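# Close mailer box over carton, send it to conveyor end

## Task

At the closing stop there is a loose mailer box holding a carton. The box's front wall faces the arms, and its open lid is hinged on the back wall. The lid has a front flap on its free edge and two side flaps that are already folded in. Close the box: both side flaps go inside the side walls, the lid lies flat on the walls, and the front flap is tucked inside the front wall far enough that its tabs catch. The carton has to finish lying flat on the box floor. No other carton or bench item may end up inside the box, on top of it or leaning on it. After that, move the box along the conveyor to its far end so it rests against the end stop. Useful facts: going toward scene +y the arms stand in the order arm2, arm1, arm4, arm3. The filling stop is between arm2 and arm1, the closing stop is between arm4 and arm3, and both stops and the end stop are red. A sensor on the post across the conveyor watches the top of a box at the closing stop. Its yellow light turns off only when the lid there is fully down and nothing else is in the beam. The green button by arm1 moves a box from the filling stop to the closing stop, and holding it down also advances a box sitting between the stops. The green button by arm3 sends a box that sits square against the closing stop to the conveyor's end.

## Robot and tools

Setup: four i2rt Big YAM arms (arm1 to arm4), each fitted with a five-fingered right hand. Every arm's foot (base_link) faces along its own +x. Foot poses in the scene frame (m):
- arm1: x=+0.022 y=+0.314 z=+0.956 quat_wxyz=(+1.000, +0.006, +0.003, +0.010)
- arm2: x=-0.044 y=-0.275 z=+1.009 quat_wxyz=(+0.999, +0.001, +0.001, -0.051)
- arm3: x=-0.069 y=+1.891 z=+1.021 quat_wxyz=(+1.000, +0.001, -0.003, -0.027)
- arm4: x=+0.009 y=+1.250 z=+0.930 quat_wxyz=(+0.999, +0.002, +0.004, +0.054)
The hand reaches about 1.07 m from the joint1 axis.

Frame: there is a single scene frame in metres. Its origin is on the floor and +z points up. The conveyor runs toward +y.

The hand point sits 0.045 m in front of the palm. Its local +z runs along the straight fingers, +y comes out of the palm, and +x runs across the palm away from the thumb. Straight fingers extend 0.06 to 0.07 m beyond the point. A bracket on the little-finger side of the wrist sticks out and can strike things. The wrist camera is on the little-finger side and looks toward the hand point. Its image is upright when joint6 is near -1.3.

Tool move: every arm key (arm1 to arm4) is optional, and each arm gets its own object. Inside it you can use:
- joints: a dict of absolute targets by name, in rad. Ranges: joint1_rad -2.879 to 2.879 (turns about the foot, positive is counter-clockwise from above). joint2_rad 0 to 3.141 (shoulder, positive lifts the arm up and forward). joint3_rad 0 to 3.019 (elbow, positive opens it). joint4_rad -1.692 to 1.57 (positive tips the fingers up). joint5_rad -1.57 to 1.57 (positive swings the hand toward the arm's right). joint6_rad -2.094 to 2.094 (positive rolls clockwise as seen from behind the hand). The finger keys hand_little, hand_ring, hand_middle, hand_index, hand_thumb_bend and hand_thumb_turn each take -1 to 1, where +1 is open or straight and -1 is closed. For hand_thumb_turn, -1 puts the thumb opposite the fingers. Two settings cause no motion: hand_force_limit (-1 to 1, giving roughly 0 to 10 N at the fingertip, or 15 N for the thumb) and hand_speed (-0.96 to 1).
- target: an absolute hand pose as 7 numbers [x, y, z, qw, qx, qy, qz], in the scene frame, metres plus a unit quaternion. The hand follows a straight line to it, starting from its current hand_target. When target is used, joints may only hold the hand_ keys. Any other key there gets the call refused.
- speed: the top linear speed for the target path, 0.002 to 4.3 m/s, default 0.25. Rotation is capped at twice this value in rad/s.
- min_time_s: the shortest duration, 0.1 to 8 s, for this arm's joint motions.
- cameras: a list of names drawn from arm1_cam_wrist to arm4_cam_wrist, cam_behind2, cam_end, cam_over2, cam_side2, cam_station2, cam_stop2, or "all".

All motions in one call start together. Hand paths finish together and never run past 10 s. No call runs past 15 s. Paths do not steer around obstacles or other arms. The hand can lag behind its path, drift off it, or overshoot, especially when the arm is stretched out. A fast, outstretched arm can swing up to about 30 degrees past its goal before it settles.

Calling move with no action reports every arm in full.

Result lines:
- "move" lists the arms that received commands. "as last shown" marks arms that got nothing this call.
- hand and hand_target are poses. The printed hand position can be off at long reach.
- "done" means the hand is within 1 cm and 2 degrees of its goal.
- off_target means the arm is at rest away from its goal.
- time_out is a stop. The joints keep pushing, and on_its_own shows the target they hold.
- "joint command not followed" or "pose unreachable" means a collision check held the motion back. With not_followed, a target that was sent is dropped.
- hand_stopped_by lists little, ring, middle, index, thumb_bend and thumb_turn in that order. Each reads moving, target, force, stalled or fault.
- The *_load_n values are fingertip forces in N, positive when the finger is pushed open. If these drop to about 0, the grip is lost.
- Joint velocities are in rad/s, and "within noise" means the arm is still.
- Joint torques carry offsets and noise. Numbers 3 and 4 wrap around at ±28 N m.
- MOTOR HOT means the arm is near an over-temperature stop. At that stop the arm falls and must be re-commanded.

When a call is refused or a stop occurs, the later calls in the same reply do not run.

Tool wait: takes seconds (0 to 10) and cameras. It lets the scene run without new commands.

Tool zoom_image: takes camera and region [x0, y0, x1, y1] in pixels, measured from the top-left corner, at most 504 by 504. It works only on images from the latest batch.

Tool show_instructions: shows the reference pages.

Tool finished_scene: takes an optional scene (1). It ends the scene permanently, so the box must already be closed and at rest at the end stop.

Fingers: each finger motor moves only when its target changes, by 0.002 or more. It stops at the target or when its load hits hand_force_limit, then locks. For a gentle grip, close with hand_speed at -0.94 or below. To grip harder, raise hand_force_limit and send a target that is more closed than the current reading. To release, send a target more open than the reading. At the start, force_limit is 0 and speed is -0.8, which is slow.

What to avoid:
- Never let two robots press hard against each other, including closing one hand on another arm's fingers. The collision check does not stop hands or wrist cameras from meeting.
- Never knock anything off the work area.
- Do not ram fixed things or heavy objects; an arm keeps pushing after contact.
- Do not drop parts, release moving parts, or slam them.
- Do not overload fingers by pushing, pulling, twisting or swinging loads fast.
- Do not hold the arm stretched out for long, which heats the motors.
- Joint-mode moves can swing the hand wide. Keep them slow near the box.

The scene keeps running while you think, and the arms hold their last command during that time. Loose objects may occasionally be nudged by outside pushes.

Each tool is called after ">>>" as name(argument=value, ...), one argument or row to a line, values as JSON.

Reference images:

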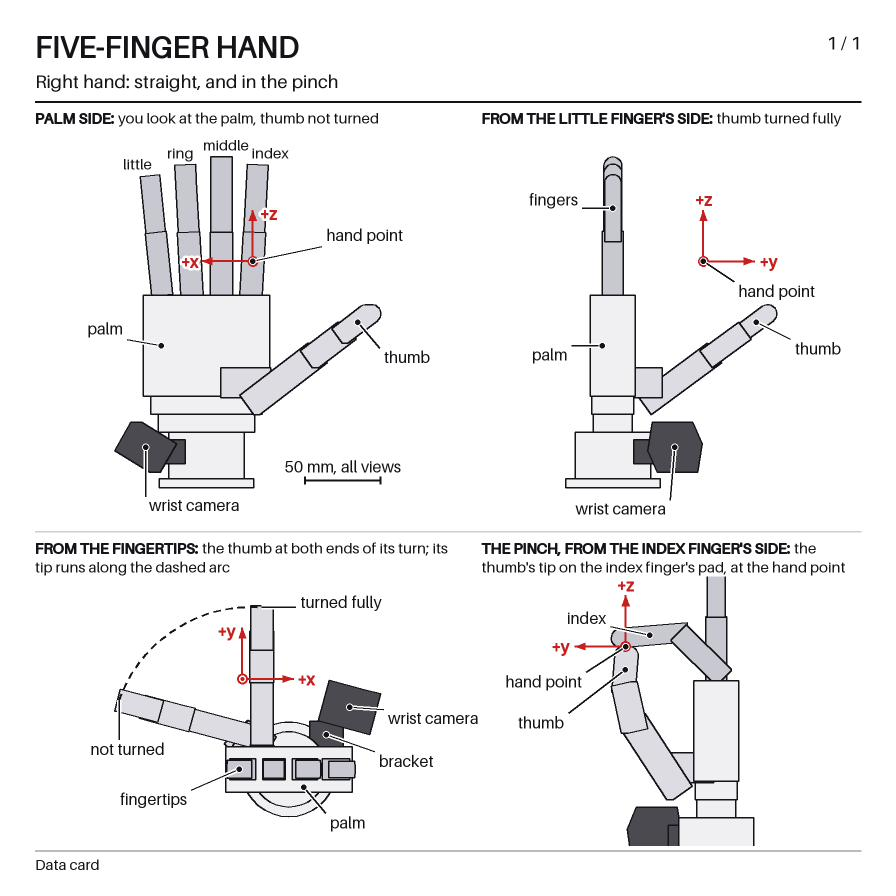

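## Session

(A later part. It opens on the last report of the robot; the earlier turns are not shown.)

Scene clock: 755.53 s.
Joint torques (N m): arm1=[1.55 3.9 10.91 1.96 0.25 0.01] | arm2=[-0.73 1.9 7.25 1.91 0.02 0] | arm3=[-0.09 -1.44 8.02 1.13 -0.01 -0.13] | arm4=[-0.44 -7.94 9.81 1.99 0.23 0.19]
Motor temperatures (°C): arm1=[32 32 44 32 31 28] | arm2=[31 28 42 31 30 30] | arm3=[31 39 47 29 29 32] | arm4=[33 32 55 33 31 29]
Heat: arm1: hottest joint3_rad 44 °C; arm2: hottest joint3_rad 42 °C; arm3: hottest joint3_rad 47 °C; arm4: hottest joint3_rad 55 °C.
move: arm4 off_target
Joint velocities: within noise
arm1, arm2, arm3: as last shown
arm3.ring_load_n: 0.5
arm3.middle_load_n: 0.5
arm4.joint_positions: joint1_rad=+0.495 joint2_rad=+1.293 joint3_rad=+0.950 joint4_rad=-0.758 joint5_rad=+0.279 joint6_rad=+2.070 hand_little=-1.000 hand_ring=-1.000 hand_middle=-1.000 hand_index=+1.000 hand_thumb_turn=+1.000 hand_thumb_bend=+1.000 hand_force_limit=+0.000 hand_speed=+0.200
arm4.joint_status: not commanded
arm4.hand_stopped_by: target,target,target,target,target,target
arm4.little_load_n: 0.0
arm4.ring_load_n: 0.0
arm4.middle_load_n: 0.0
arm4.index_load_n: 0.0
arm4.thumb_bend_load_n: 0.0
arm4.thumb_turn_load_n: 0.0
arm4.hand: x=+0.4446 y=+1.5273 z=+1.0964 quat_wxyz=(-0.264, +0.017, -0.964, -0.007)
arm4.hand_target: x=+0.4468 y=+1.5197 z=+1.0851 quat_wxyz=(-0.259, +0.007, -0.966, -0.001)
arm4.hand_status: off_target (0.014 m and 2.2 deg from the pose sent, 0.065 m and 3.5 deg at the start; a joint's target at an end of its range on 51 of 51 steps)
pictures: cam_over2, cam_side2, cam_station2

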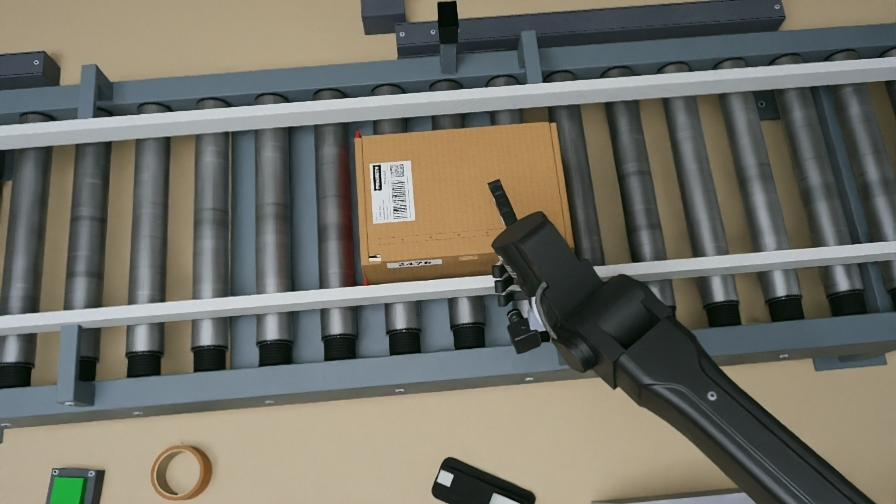

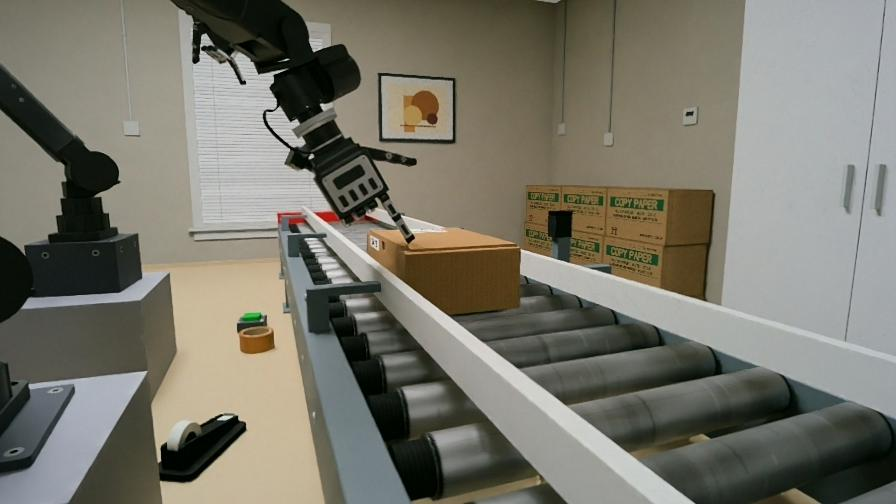

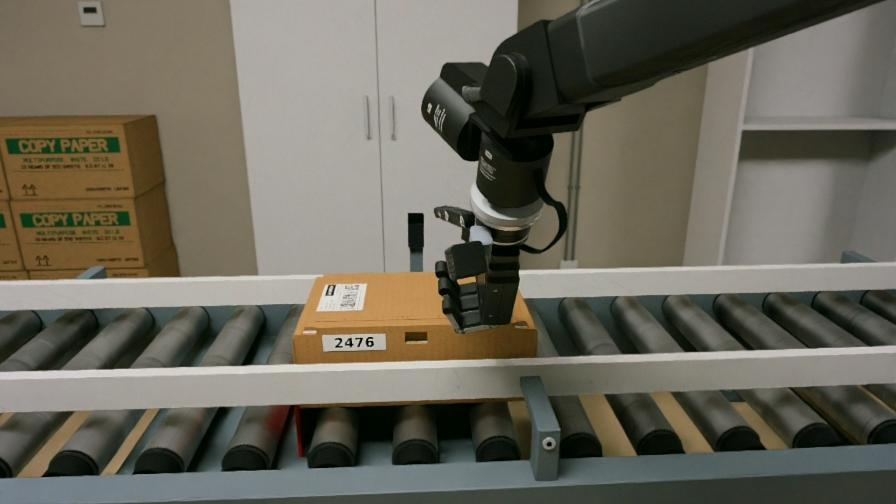

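>>> move(
  arm4={"target": [0.450, 1.52, 1.065, 0.2588, 0, 0.9659, 0], "speed": 0.06},
  cameras=["cam_station2", "cam_over2", "cam_side2", "cam_stop2"],
)

>>> zoom_image(
  camera="cam_side2",
  region=[340, 150, 560, 330],
)

Scene clock: 759.13 s.
Joint torques (N m): arm1=[1.49 3.84 10.92 1.98 0.25 0.01] | arm2=[-0.5 1.61 7.3 1.83 0.04 0.03] | arm3=[-0.03 -1.49 8.02 1.14 -0.02 -0.13] | arm4=[-0.67 -6.01 8.69 2.28 0.02 0.16]
Motor temperatures (°C): arm1=[32 32 44 32 31 28] | arm2=[31 28 42 31 30 30] | arm3=[31 39 47 29 29 32] | arm4=[33 32 54 33 31 29]
Heat: arm1: hottest joint3_rad 44 °C; arm2: hottest joint3_rad 42 °C; arm3: hottest joint3_rad 47 °C; arm4: hottest joint3_rad 54 °C.
move: arm4 off_target
Joint velocities: within noise
arm1, arm2: as last shown
arm2.ring_load_n: -0.5
arm3.joint_positions: joint1_rad=+0.495 joint2_rad=+0.896 joint3_rad=+1.296 joint4_rad=-1.392 joint5_rad=+0.001 joint6_rad=+0.014 hand_little=-1.000 hand_ring=-1.000 hand_middle=-1.000 hand_index=+1.000 hand_thumb_turn=+1.000 hand_thumb_bend=+1.000 hand_force_limit=+0.000 hand_speed=+0.000
arm3.joint_status: not commanded
arm3.hand_stopped_by: target,target,target,target,target,target
arm3.little_load_n: 0.0
arm3.ring_load_n: 0.0
arm3.middle_load_n: 0.0
arm3.index_load_n: 0.0
arm3.thumb_bend_load_n: 0.0
arm3.thumb_turn_load_n: 0.0
arm3.hand: x=+0.1753 y=+2.0407 z=+1.3823 quat_wxyz=(-0.244, +0.805, -0.519, +0.153)
arm3.hand_target: x=+0.1736 y=+2.0408 z=+1.3821 quat_wxyz=(-0.241, +0.811, -0.511, +0.152)
arm3.hand_status: not commanded
arm4.joint_positions: joint1_rad=+0.495 joint2_rad=+1.297 joint3_rad=+0.932 joint4_rad=-0.707 joint5_rad=+0.285 joint6_rad=+2.073 hand_little=-1.000 hand_ring=-1.000 hand_middle=-1.000 hand_index=+1.000 hand_thumb_turn=+1.000 hand_thumb_bend=+1.000 hand_force_limit=+0.000 hand_speed=+0.200
arm4.joint_status: not commanded
arm4.hand_stopped_by: target,target,target,target,target,target
arm4.little_load_n: 0.5
arm4.ring_load_n: 0.0
arm4.middle_load_n: 0.0
arm4.index_load_n: 0.0
arm4.thumb_bend_load_n: 0.0
arm4.thumb_turn_load_n: 0.0
arm4.hand: x=+0.4494 y=+1.5285 z=+1.0937 quat_wxyz=(-0.277, +0.012, -0.961, -0.012)
arm4.hand_target: x=+0.4488 y=+1.5193 z=+1.0659 quat_wxyz=(-0.259, +0.005, -0.966, -0.001)
arm4.hand_status: off_target (0.030 m and 2.9 deg from the pose sent, 0.033 m and 2.2 deg at the start; a joint's target at an end of its range on 29 of 29 steps)
pictures: cam_over2, cam_side2, cam_station2, cam_stop2

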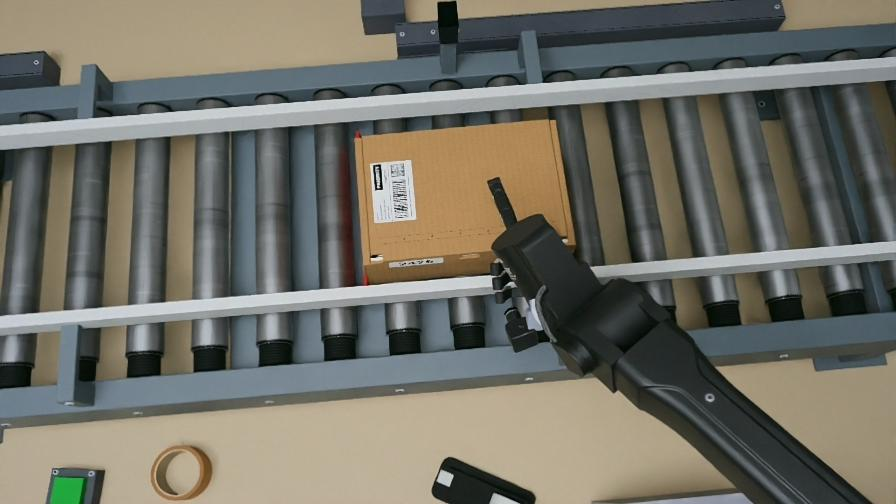

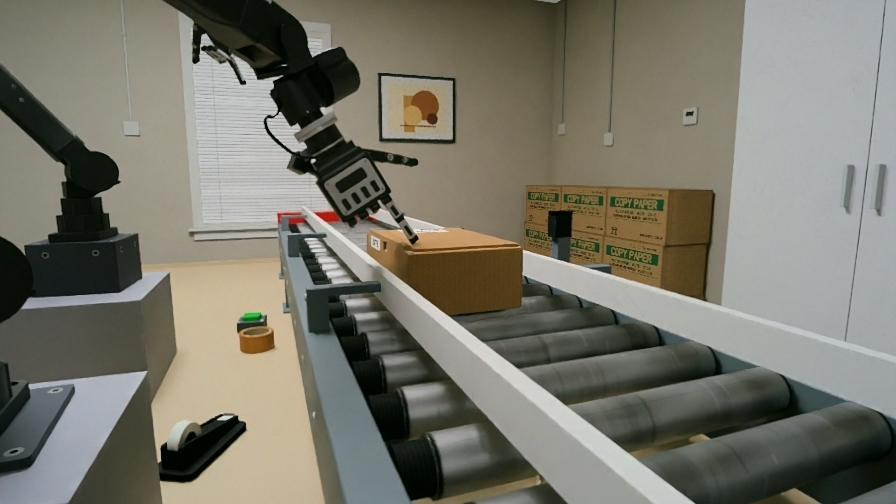

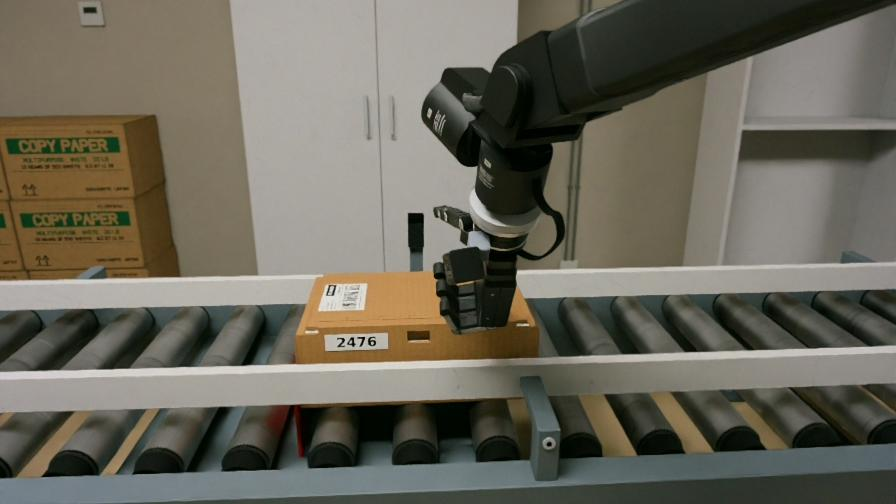

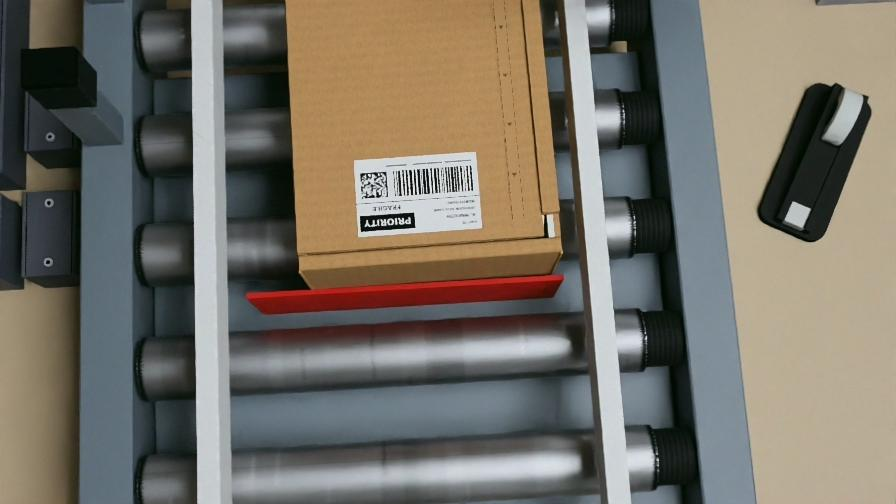

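Scaled by 2.291 from the camera's image (finer frame: 1280x720).

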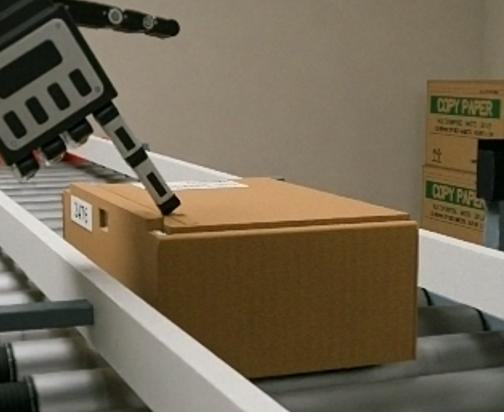

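>>> move(
  arm4={"target": [0.445, 1.52, 1.16, 0.2588, 0, 0.9659, 0], "speed": 0.15},
)

>>> move(
  arm4={"target": [0.50, 1.36, 1.20, 0.2588, 0, 0.9659, 0], "speed": 0.2, "joints": {"hand_little": 1, "hand_ring": 1, "hand_middle": 1}},
  arm3={"target": [0.155, 2.06, 1.02, 0, 0.9063, -0.4226, 0], "speed": 0.25},
  cameras=["cam_station2", "cam_over2", "cam_side2", "cam_stop2", "arm3_cam_wrist", "cam_end"],
)

>>> zoom_image(
  camera="cam_stop2",
  region=[230, 120, 620, 330],
)

>>> zoom_image(
  camera="cam_end",
  region=[500, 100, 740, 340],
)

Scene clock: 765.97 s.
Joint torques (N m): arm1=[1.55 3.9 10.91 1.98 0.24 0.01] | arm2=[-0.79 1.73 7.28 1.81 0.04 0.07] | arm3=[-0.09 -1.49 8.05 1.16 -0.01 -0.13] | arm4=[0.03 -7.71 15.69 0.94 0 0.17]
Motor temperatures (°C): arm1=[32 32 44 32 31 28] | arm2=[31 28 42 31 30 30] | arm3=[31 39 47 29 29 32] | arm4=[33 32 53 33 31 29]
Heat: arm1: hottest joint3_rad 44 °C; arm2: hottest joint3_rad 42 °C; arm3: hottest joint3_rad 47 °C; arm4: hottest joint3_rad 53 °C.
move: arm4 off_target
Joint velocities: within noise
arm1, arm2, arm3: as last shown
arm2.ring_load_n: 0.0
arm4.joint_positions: joint1_rad=+0.492 joint2_rad=+1.236 joint3_rad=+1.038 joint4_rad=-0.945 joint5_rad=+0.286 joint6_rad=+2.073 hand_little=-1.000 hand_ring=-1.000 hand_middle=-1.000 hand_index=+1.000 hand_thumb_turn=+1.000 hand_thumb_bend=+1.000 hand_force_limit=+0.000 hand_speed=+0.200
arm4.joint_status: not commanded
arm4.hand_stopped_by: target,target,target,target,target,target
arm4.little_load_n: 0.0
arm4.ring_load_n: 0.0
arm4.middle_load_n: 0.0
arm4.index_load_n: 0.0
arm4.thumb_bend_load_n: 0.0
arm4.thumb_turn_load_n: 0.0
arm4.hand: x=+0.4332 y=+1.5155 z=+1.1403 quat_wxyz=(-0.249, +0.016, -0.968, +0.007)
arm4.hand_target: x=+0.4445 y=+1.5192 z=+1.1599 quat_wxyz=(-0.259, +0.008, -0.966, -0.002)
arm4.hand_status: off_target (0.023 m and 2.4 deg from the pose sent, 0.067 m and 2.9 deg at the start; a joint's target at an end of its range on 39 of 39 steps)
pictures: none

Scene clock: 768.17 s.
Joint torques (N m): arm1=[1.49 3.84 10.92 1.96 0.25 0.01] | arm2=[-0.15 1.38 7.21 1.8 0.01 0.12] | arm3=[0.03 -9.11 6.28 0.84 0.02 -0.15] | arm4=[-0.09 -6.95 16.94 1.06 -0.16 -0.02]
Motor temperatures (°C): arm1=[32 32 44 32 31 28] | arm2=[31 28 42 31 30 30] | arm3=[31 39 47 29 29 32] | arm4=[33 32 54 33 31 29]
Heat: arm1: hottest joint3_rad 44 °C; arm2: hottest joint3_rad 42 °C; arm3: hottest joint3_rad 47 °C; arm4: hottest joint3_rad 54 °C.
move: arm3 off_target; arm4 off_target
Joint velocities: within noise
arm1, arm2: as last shown
arm1.little_load_n: 0.5
arm3.joint_positions: joint1_rad=+0.615 joint2_rad=+1.495 joint3_rad=+0.763 joint4_rad=-0.881 joint5_rad=+0.000 joint6_rad=-0.118 hand_little=-1.000 hand_ring=-1.000 hand_middle=-1.000 hand_index=+1.000 hand_thumb_turn=+1.000 hand_thumb_bend=+1.000 hand_force_limit=+0.000 hand_speed=+0.000
arm3.joint_status: not commanded
arm3.hand_stopped_by: target,target,target,target,target,target
arm3.little_load_n: 0.0
arm3.ring_load_n: 0.0
arm3.middle_load_n: 0.0
arm3.index_load_n: 0.0
arm3.thumb_bend_load_n: -0.5
arm3.thumb_turn_load_n: 0.0
arm3.hand: x=+0.1479 y=+2.0545 z=+1.0151 quat_wxyz=(+0.015, +0.902, -0.432, -0.009)
arm3.hand_target: x=+0.1550 y=+2.0600 z=+1.0202 quat_wxyz=(+0.000, +0.906, -0.423, +0.000)
arm3.hand_status: off_target (0.010 m and 2.3 deg from the pose sent, 0.364 m and 36.9 deg at the start)
arm4.joint_positions: joint1_rad=+0.041 joint2_rad=+1.191 joint3_rad=+1.096 joint4_rad=-0.983 joint5_rad=+0.077 joint6_rad=+1.702 hand_little=+1.000 hand_ring=+1.000 hand_middle=+1.000 hand_index=+1.000 hand_thumb_turn=+1.000 hand_thumb_bend=+1.000 hand_force_limit=+0.000 hand_speed=+0.200
arm4.joint_status: all done
arm4.hand_stopped_by: target,target,target,target,target,target
arm4.little_load_n: 0.0
arm4.ring_load_n: 0.0
arm4.middle_load_n: 0.0
arm4.index_load_n: 0.0
arm4.thumb_bend_load_n: 0.0
arm4.thumb_turn_load_n: 0.0
arm4.hand: x=+0.4864 y=+1.3606 z=+1.1770 quat_wxyz=(-0.243, -0.001, -0.970, +0.002)
arm4.hand_target: x=+0.4990 y=+1.3598 z=+1.1999 quat_wxyz=(-0.259, +0.000, -0.966, +0.000)
arm4.hand_status: off_target (0.027 m and 1.9 deg from the pose sent, 0.179 m and 2.4 deg at the start)
pictures: arm3_cam_wrist, cam_end, cam_over2, cam_side2, cam_station2, cam_stop2

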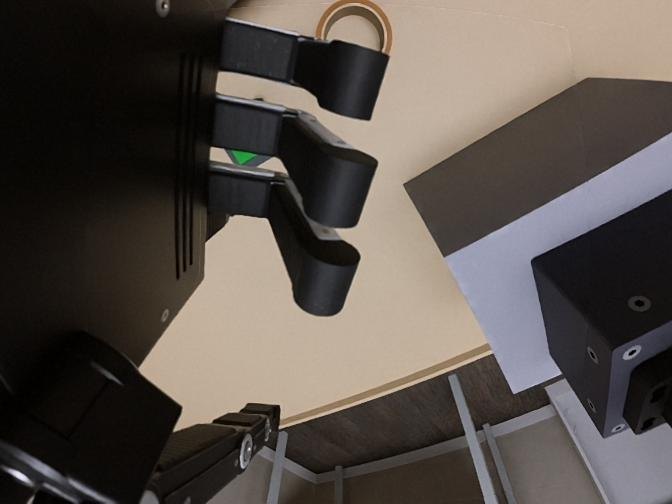

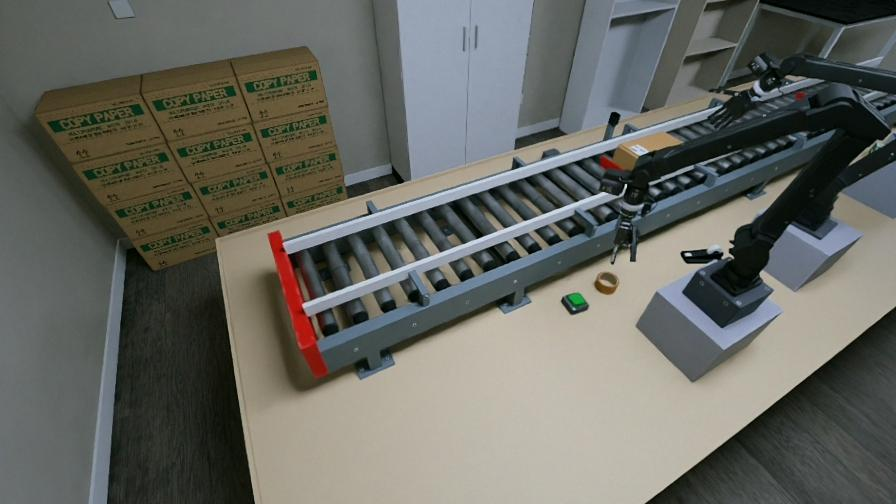

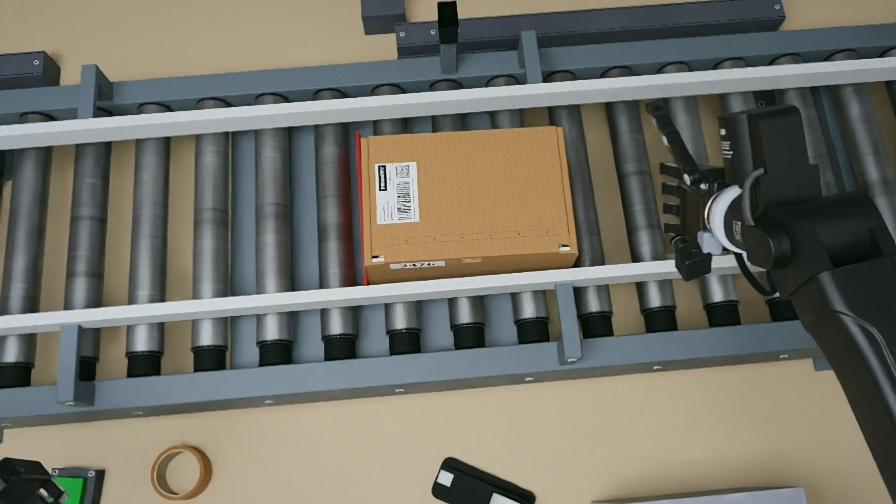

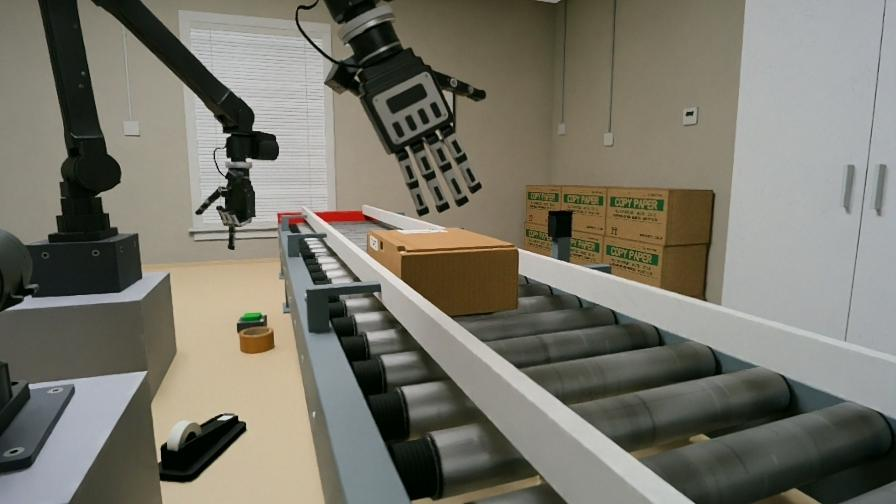

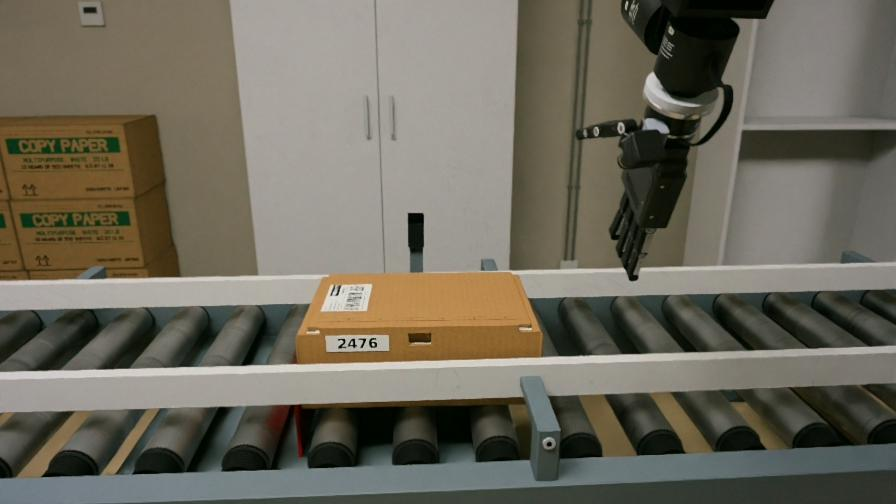

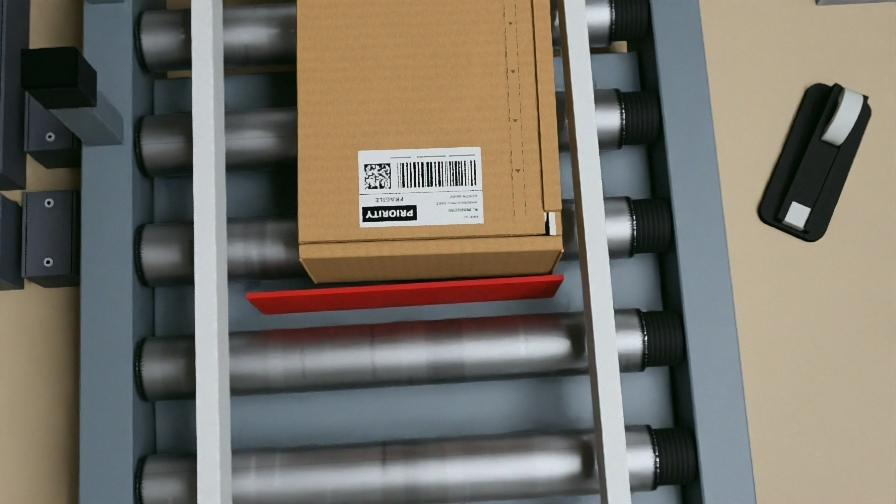

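Scaled by 1.292 from the camera's image (finer frame: 1280x720).

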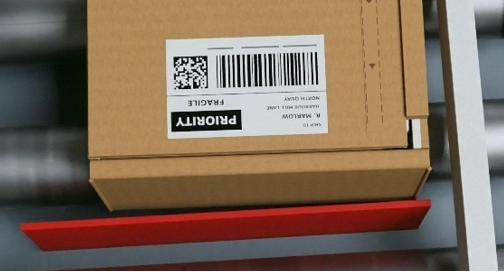

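Scaled by 2.100 from the camera's image (finer frame: 1280x720).

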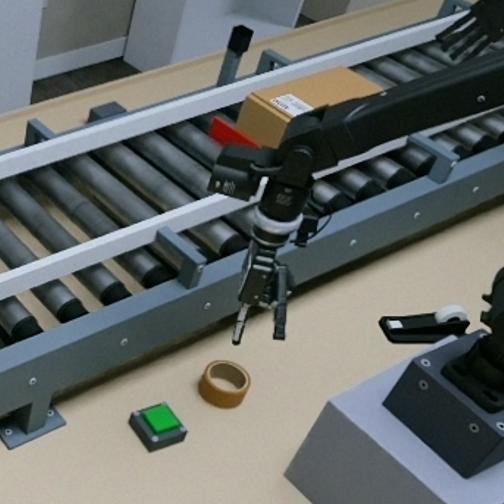

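>>> move(
  arm4={"target": [0.55, 1.36, 1.075, 0.2588, 0, 0.9659, 0], "speed": 0.15},
  arm3={"target": [0.153, 2.08, 0.945, 0, 0.9063, -0.4226, 0], "speed": 0.1},
)

>>> move(
  arm4={"target": [0.545, 1.475, 1.072, 0.2588, 0, 0.9659, 0], "speed": 0.08},
  cameras=["cam_station2", "cam_over2", "cam_side2", "cam_stop2", "arm3_cam_wrist", "cam_end"],
)

>>> zoom_image(
  camera="cam_stop2",
  region=[230, 120, 620, 330],
)

>>> zoom_image(
  camera="cam_end",
  region=[500, 100, 740, 340],
)

Scene clock: 790.40 s.
Joint torques (N m): arm1=[1.55 3.84 10.91 1.96 0.25 0.01] | arm2=[-0.44 2.02 7.39 1.91 0.01 0.02] | arm3=[0.03 -8.94 4.67 0.91 -0.01 0.18] | arm4=[-0.5 -10.81 9.94 2.1 -0.17 -0.01]
Motor temperatures (°C): arm1=[32 32 44 32 31 28] | arm2=[31 28 42 31 30 30] | arm3=[31 39 45 28 29 32] | arm4=[33 32 54 33 31 29]
Heat: arm1: hottest joint3_rad 44 °C; arm2: hottest joint3_rad 42 °C; arm3: hottest joint3_rad 45 °C; arm4: hottest joint3_rad 54 °C.
move: arm3 done; arm4 done
Joint velocities: within noise
arm1, arm2: as last shown
arm1.little_load_n: 0.0
arm3.joint_positions: joint1_rad=+0.665 joint2_rad=+1.675 joint3_rad=+0.732 joint4_rad=-0.645 joint5_rad=+0.000 joint6_rad=-0.096 hand_little=-1.000 hand_ring=-1.000 hand_middle=-1.000 hand_index=+1.000 hand_thumb_turn=+1.000 hand_thumb_bend=+1.000 hand_force_limit=+0.000 hand_speed=+0.000
arm3.joint_status: not commanded
arm3.hand_stopped_by: target,target,target,target,target,target
arm3.little_load_n: 0.0
arm3.ring_load_n: 0.0
arm3.middle_load_n: 0.0
arm3.index_load_n: 0.0
arm3.thumb_bend_load_n: 0.0
arm3.thumb_turn_load_n: 0.0
arm3.hand: x=+0.1516 y=+2.0752 z=+0.9463 quat_wxyz=(+0.005, +0.908, -0.419, -0.002)
arm3.hand_target: x=+0.1529 y=+2.0799 z=+0.9450 quat_wxyz=(+0.000, +0.906, -0.422, +0.000)
arm3.hand_status: done (0.005 m and 0.8 deg from the pose sent, 0.075 m and 2.4 deg at the start)
arm4.joint_positions: joint1_rad=+0.029 joint2_rad=+1.410 joint3_rad=+1.023 joint4_rad=-0.651 joint5_rad=+0.068 joint6_rad=+1.686 hand_little=+1.000 hand_ring=+1.000 hand_middle=+1.000 hand_index=+1.000 hand_thumb_turn=+1.000 hand_thumb_bend=+1.000 hand_force_limit=+0.000 hand_speed=+0.200
arm4.joint_status: not commanded
arm4.hand_stopped_by: target,target,target,target,target,target
arm4.little_load_n: 0.0
arm4.ring_load_n: 0.0
arm4.middle_load_n: 0.0
arm4.index_load_n: 0.0
arm4.thumb_bend_load_n: 0.0
arm4.thumb_turn_load_n: 0.0
arm4.hand: x=+0.5513 y=+1.3663 z=+1.0827 quat_wxyz=(-0.261, +0.001, -0.965, -0.002)
arm4.hand_target: x=+0.5499 y=+1.3601 z=+1.0751 quat_wxyz=(-0.259, +0.000, -0.966, +0.000)
arm4.hand_status: done (0.010 m and 0.4 deg from the pose sent, 0.120 m and 1.9 deg at the start)
pictures: none

Scene clock: 792.47 s.
Joint torques (N m): arm1=[1.55 3.84 10.89 1.98 0.24 0.01] | arm2=[-1.14 1.26 7.42 1.96 0.01 0.06] | arm3=[0.09 -8.94 4.67 0.92 -0.01 0.16] | arm4=[2.26 -9.64 15.53 0.99 -0.13 0.19]
Motor temperatures (°C): arm1=[32 32 44 32 31 28] | arm2=[31 28 42 31 30 30] | arm3=[31 39 45 28 29 32] | arm4=[33 32 54 33 31 29]
Heat: arm1: hottest joint3_rad 44 °C; arm2: hottest joint3_rad 42 °C; arm3: hottest joint3_rad 45 °C; arm4: hottest joint3_rad 54 °C.
move: arm4 off_target
Joint velocities: within noise
arm1, arm2, arm3: as last shown
arm3.hand_target: x=+0.1529 y=+2.0799 z=+0.9450 quat_wxyz=(+0.000, +0.906, -0.423, +0.000)
arm4.joint_positions: joint1_rad=+0.259 joint2_rad=+1.459 joint3_rad=+1.023 joint4_rad=-0.654 joint5_rad=+0.199 joint6_rad=+1.895 hand_little=+1.000 hand_ring=+1.000 hand_middle=+1.000 hand_index=+1.000 hand_thumb_turn=+1.000 hand_thumb_bend=+1.000 hand_force_limit=+0.000 hand_speed=+0.200
arm4.joint_status: not commanded
arm4.hand_stopped_by: target,target,target,target,target,target
arm4.little_load_n: 0.0
arm4.ring_load_n: 0.0
arm4.middle_load_n: 0.0
arm4.index_load_n: 0.0
arm4.thumb_bend_load_n: 0.0
arm4.thumb_turn_load_n: 0.0
arm4.hand: x=+0.5327 y=+1.4577 z=+1.0600 quat_wxyz=(-0.252, -0.004, -0.968, +0.009)
arm4.hand_target: x=+0.5440 y=+1.4747 z=+1.0723 quat_wxyz=(-0.259, +0.000, -0.966, +0.000)
arm4.hand_status: off_target (0.024 m and 1.4 deg from the pose sent, 0.109 m and 0.4 deg at the start)
pictures: arm3_cam_wrist, cam_end, cam_over2, cam_side2, cam_station2, cam_stop2

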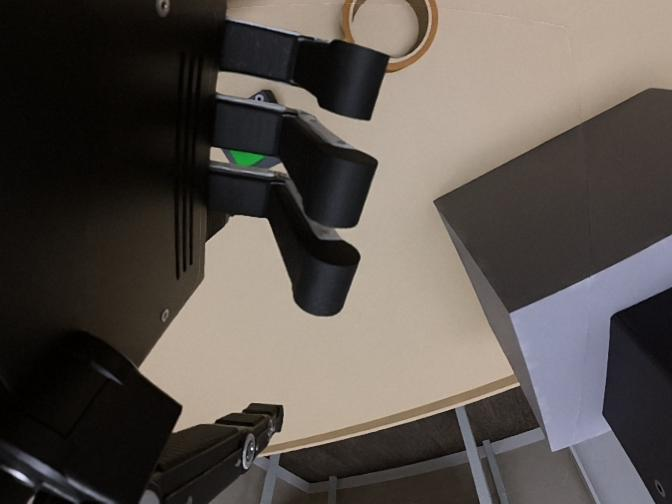

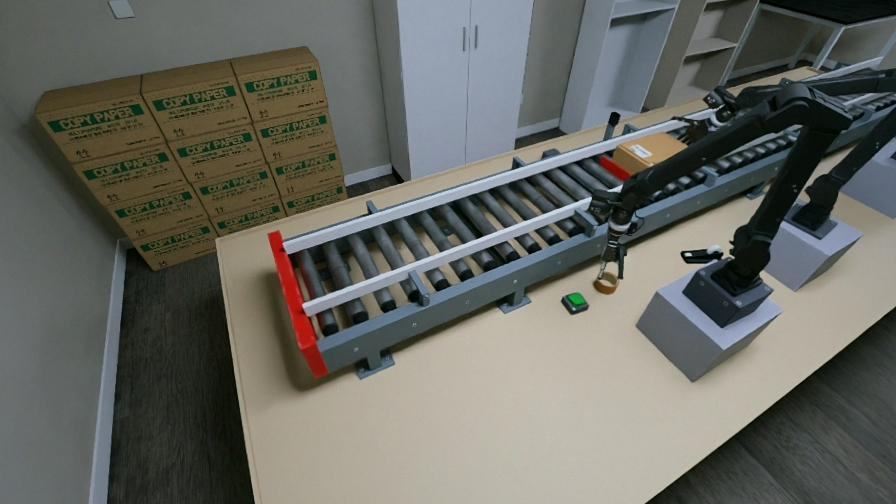

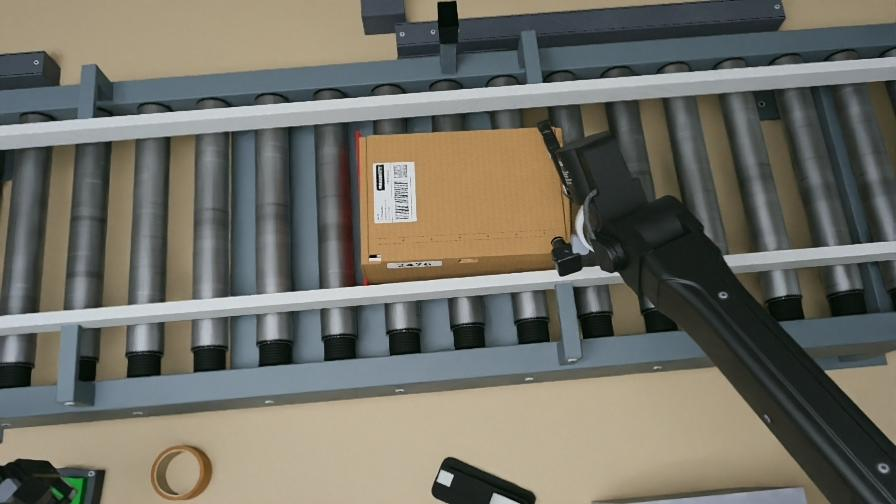

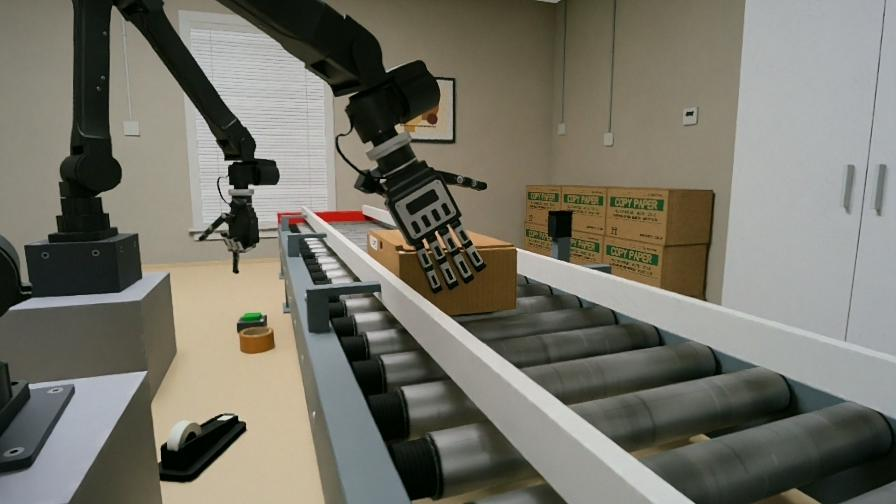

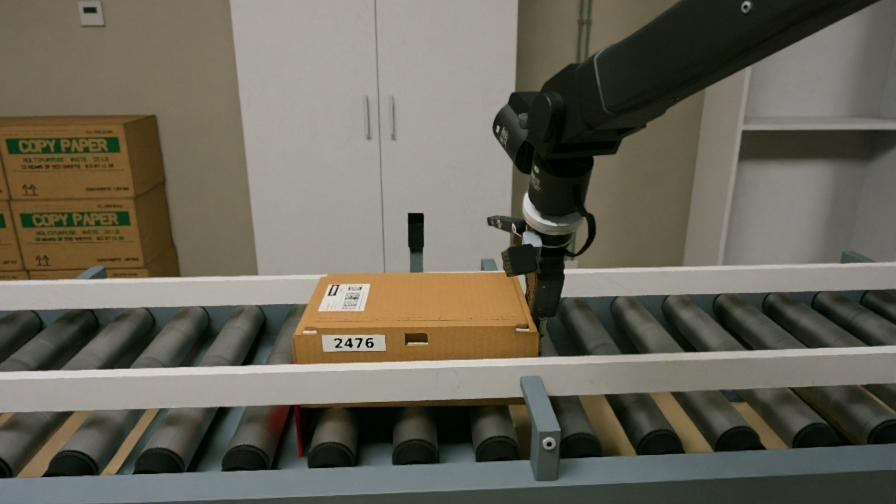

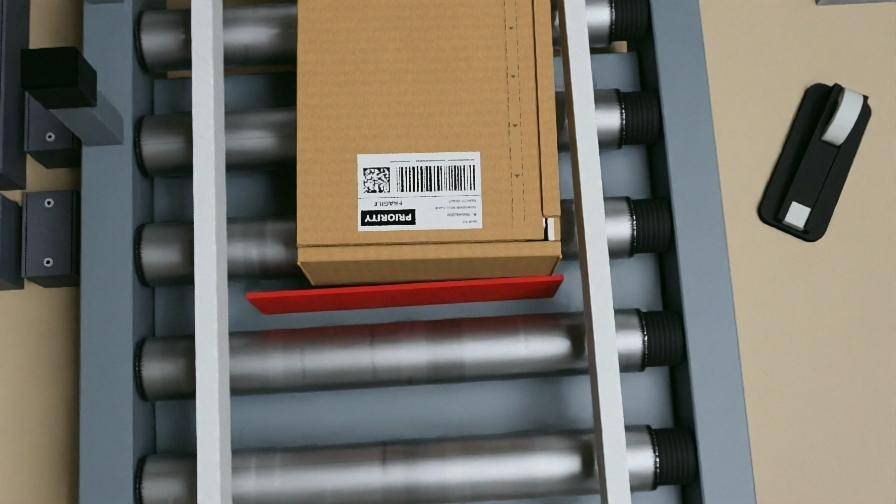

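Scaled by 1.292 from the camera's image (finer frame: 1280x720).

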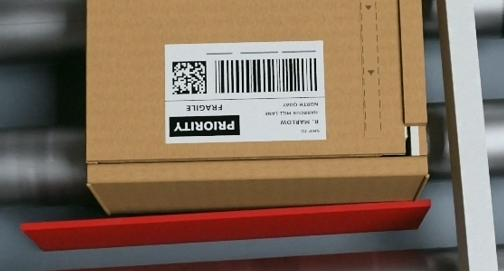

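Scaled by 2.100 from the camera's image (finer frame: 1280x720).

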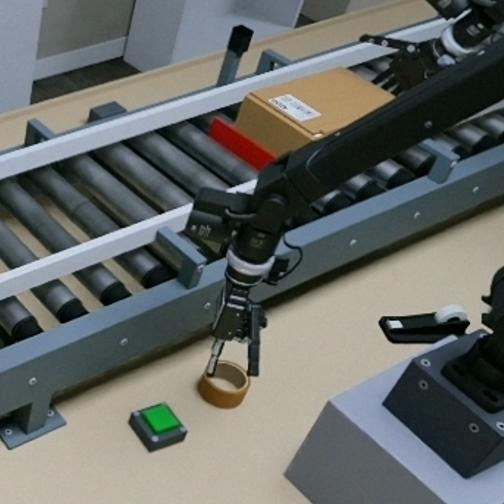

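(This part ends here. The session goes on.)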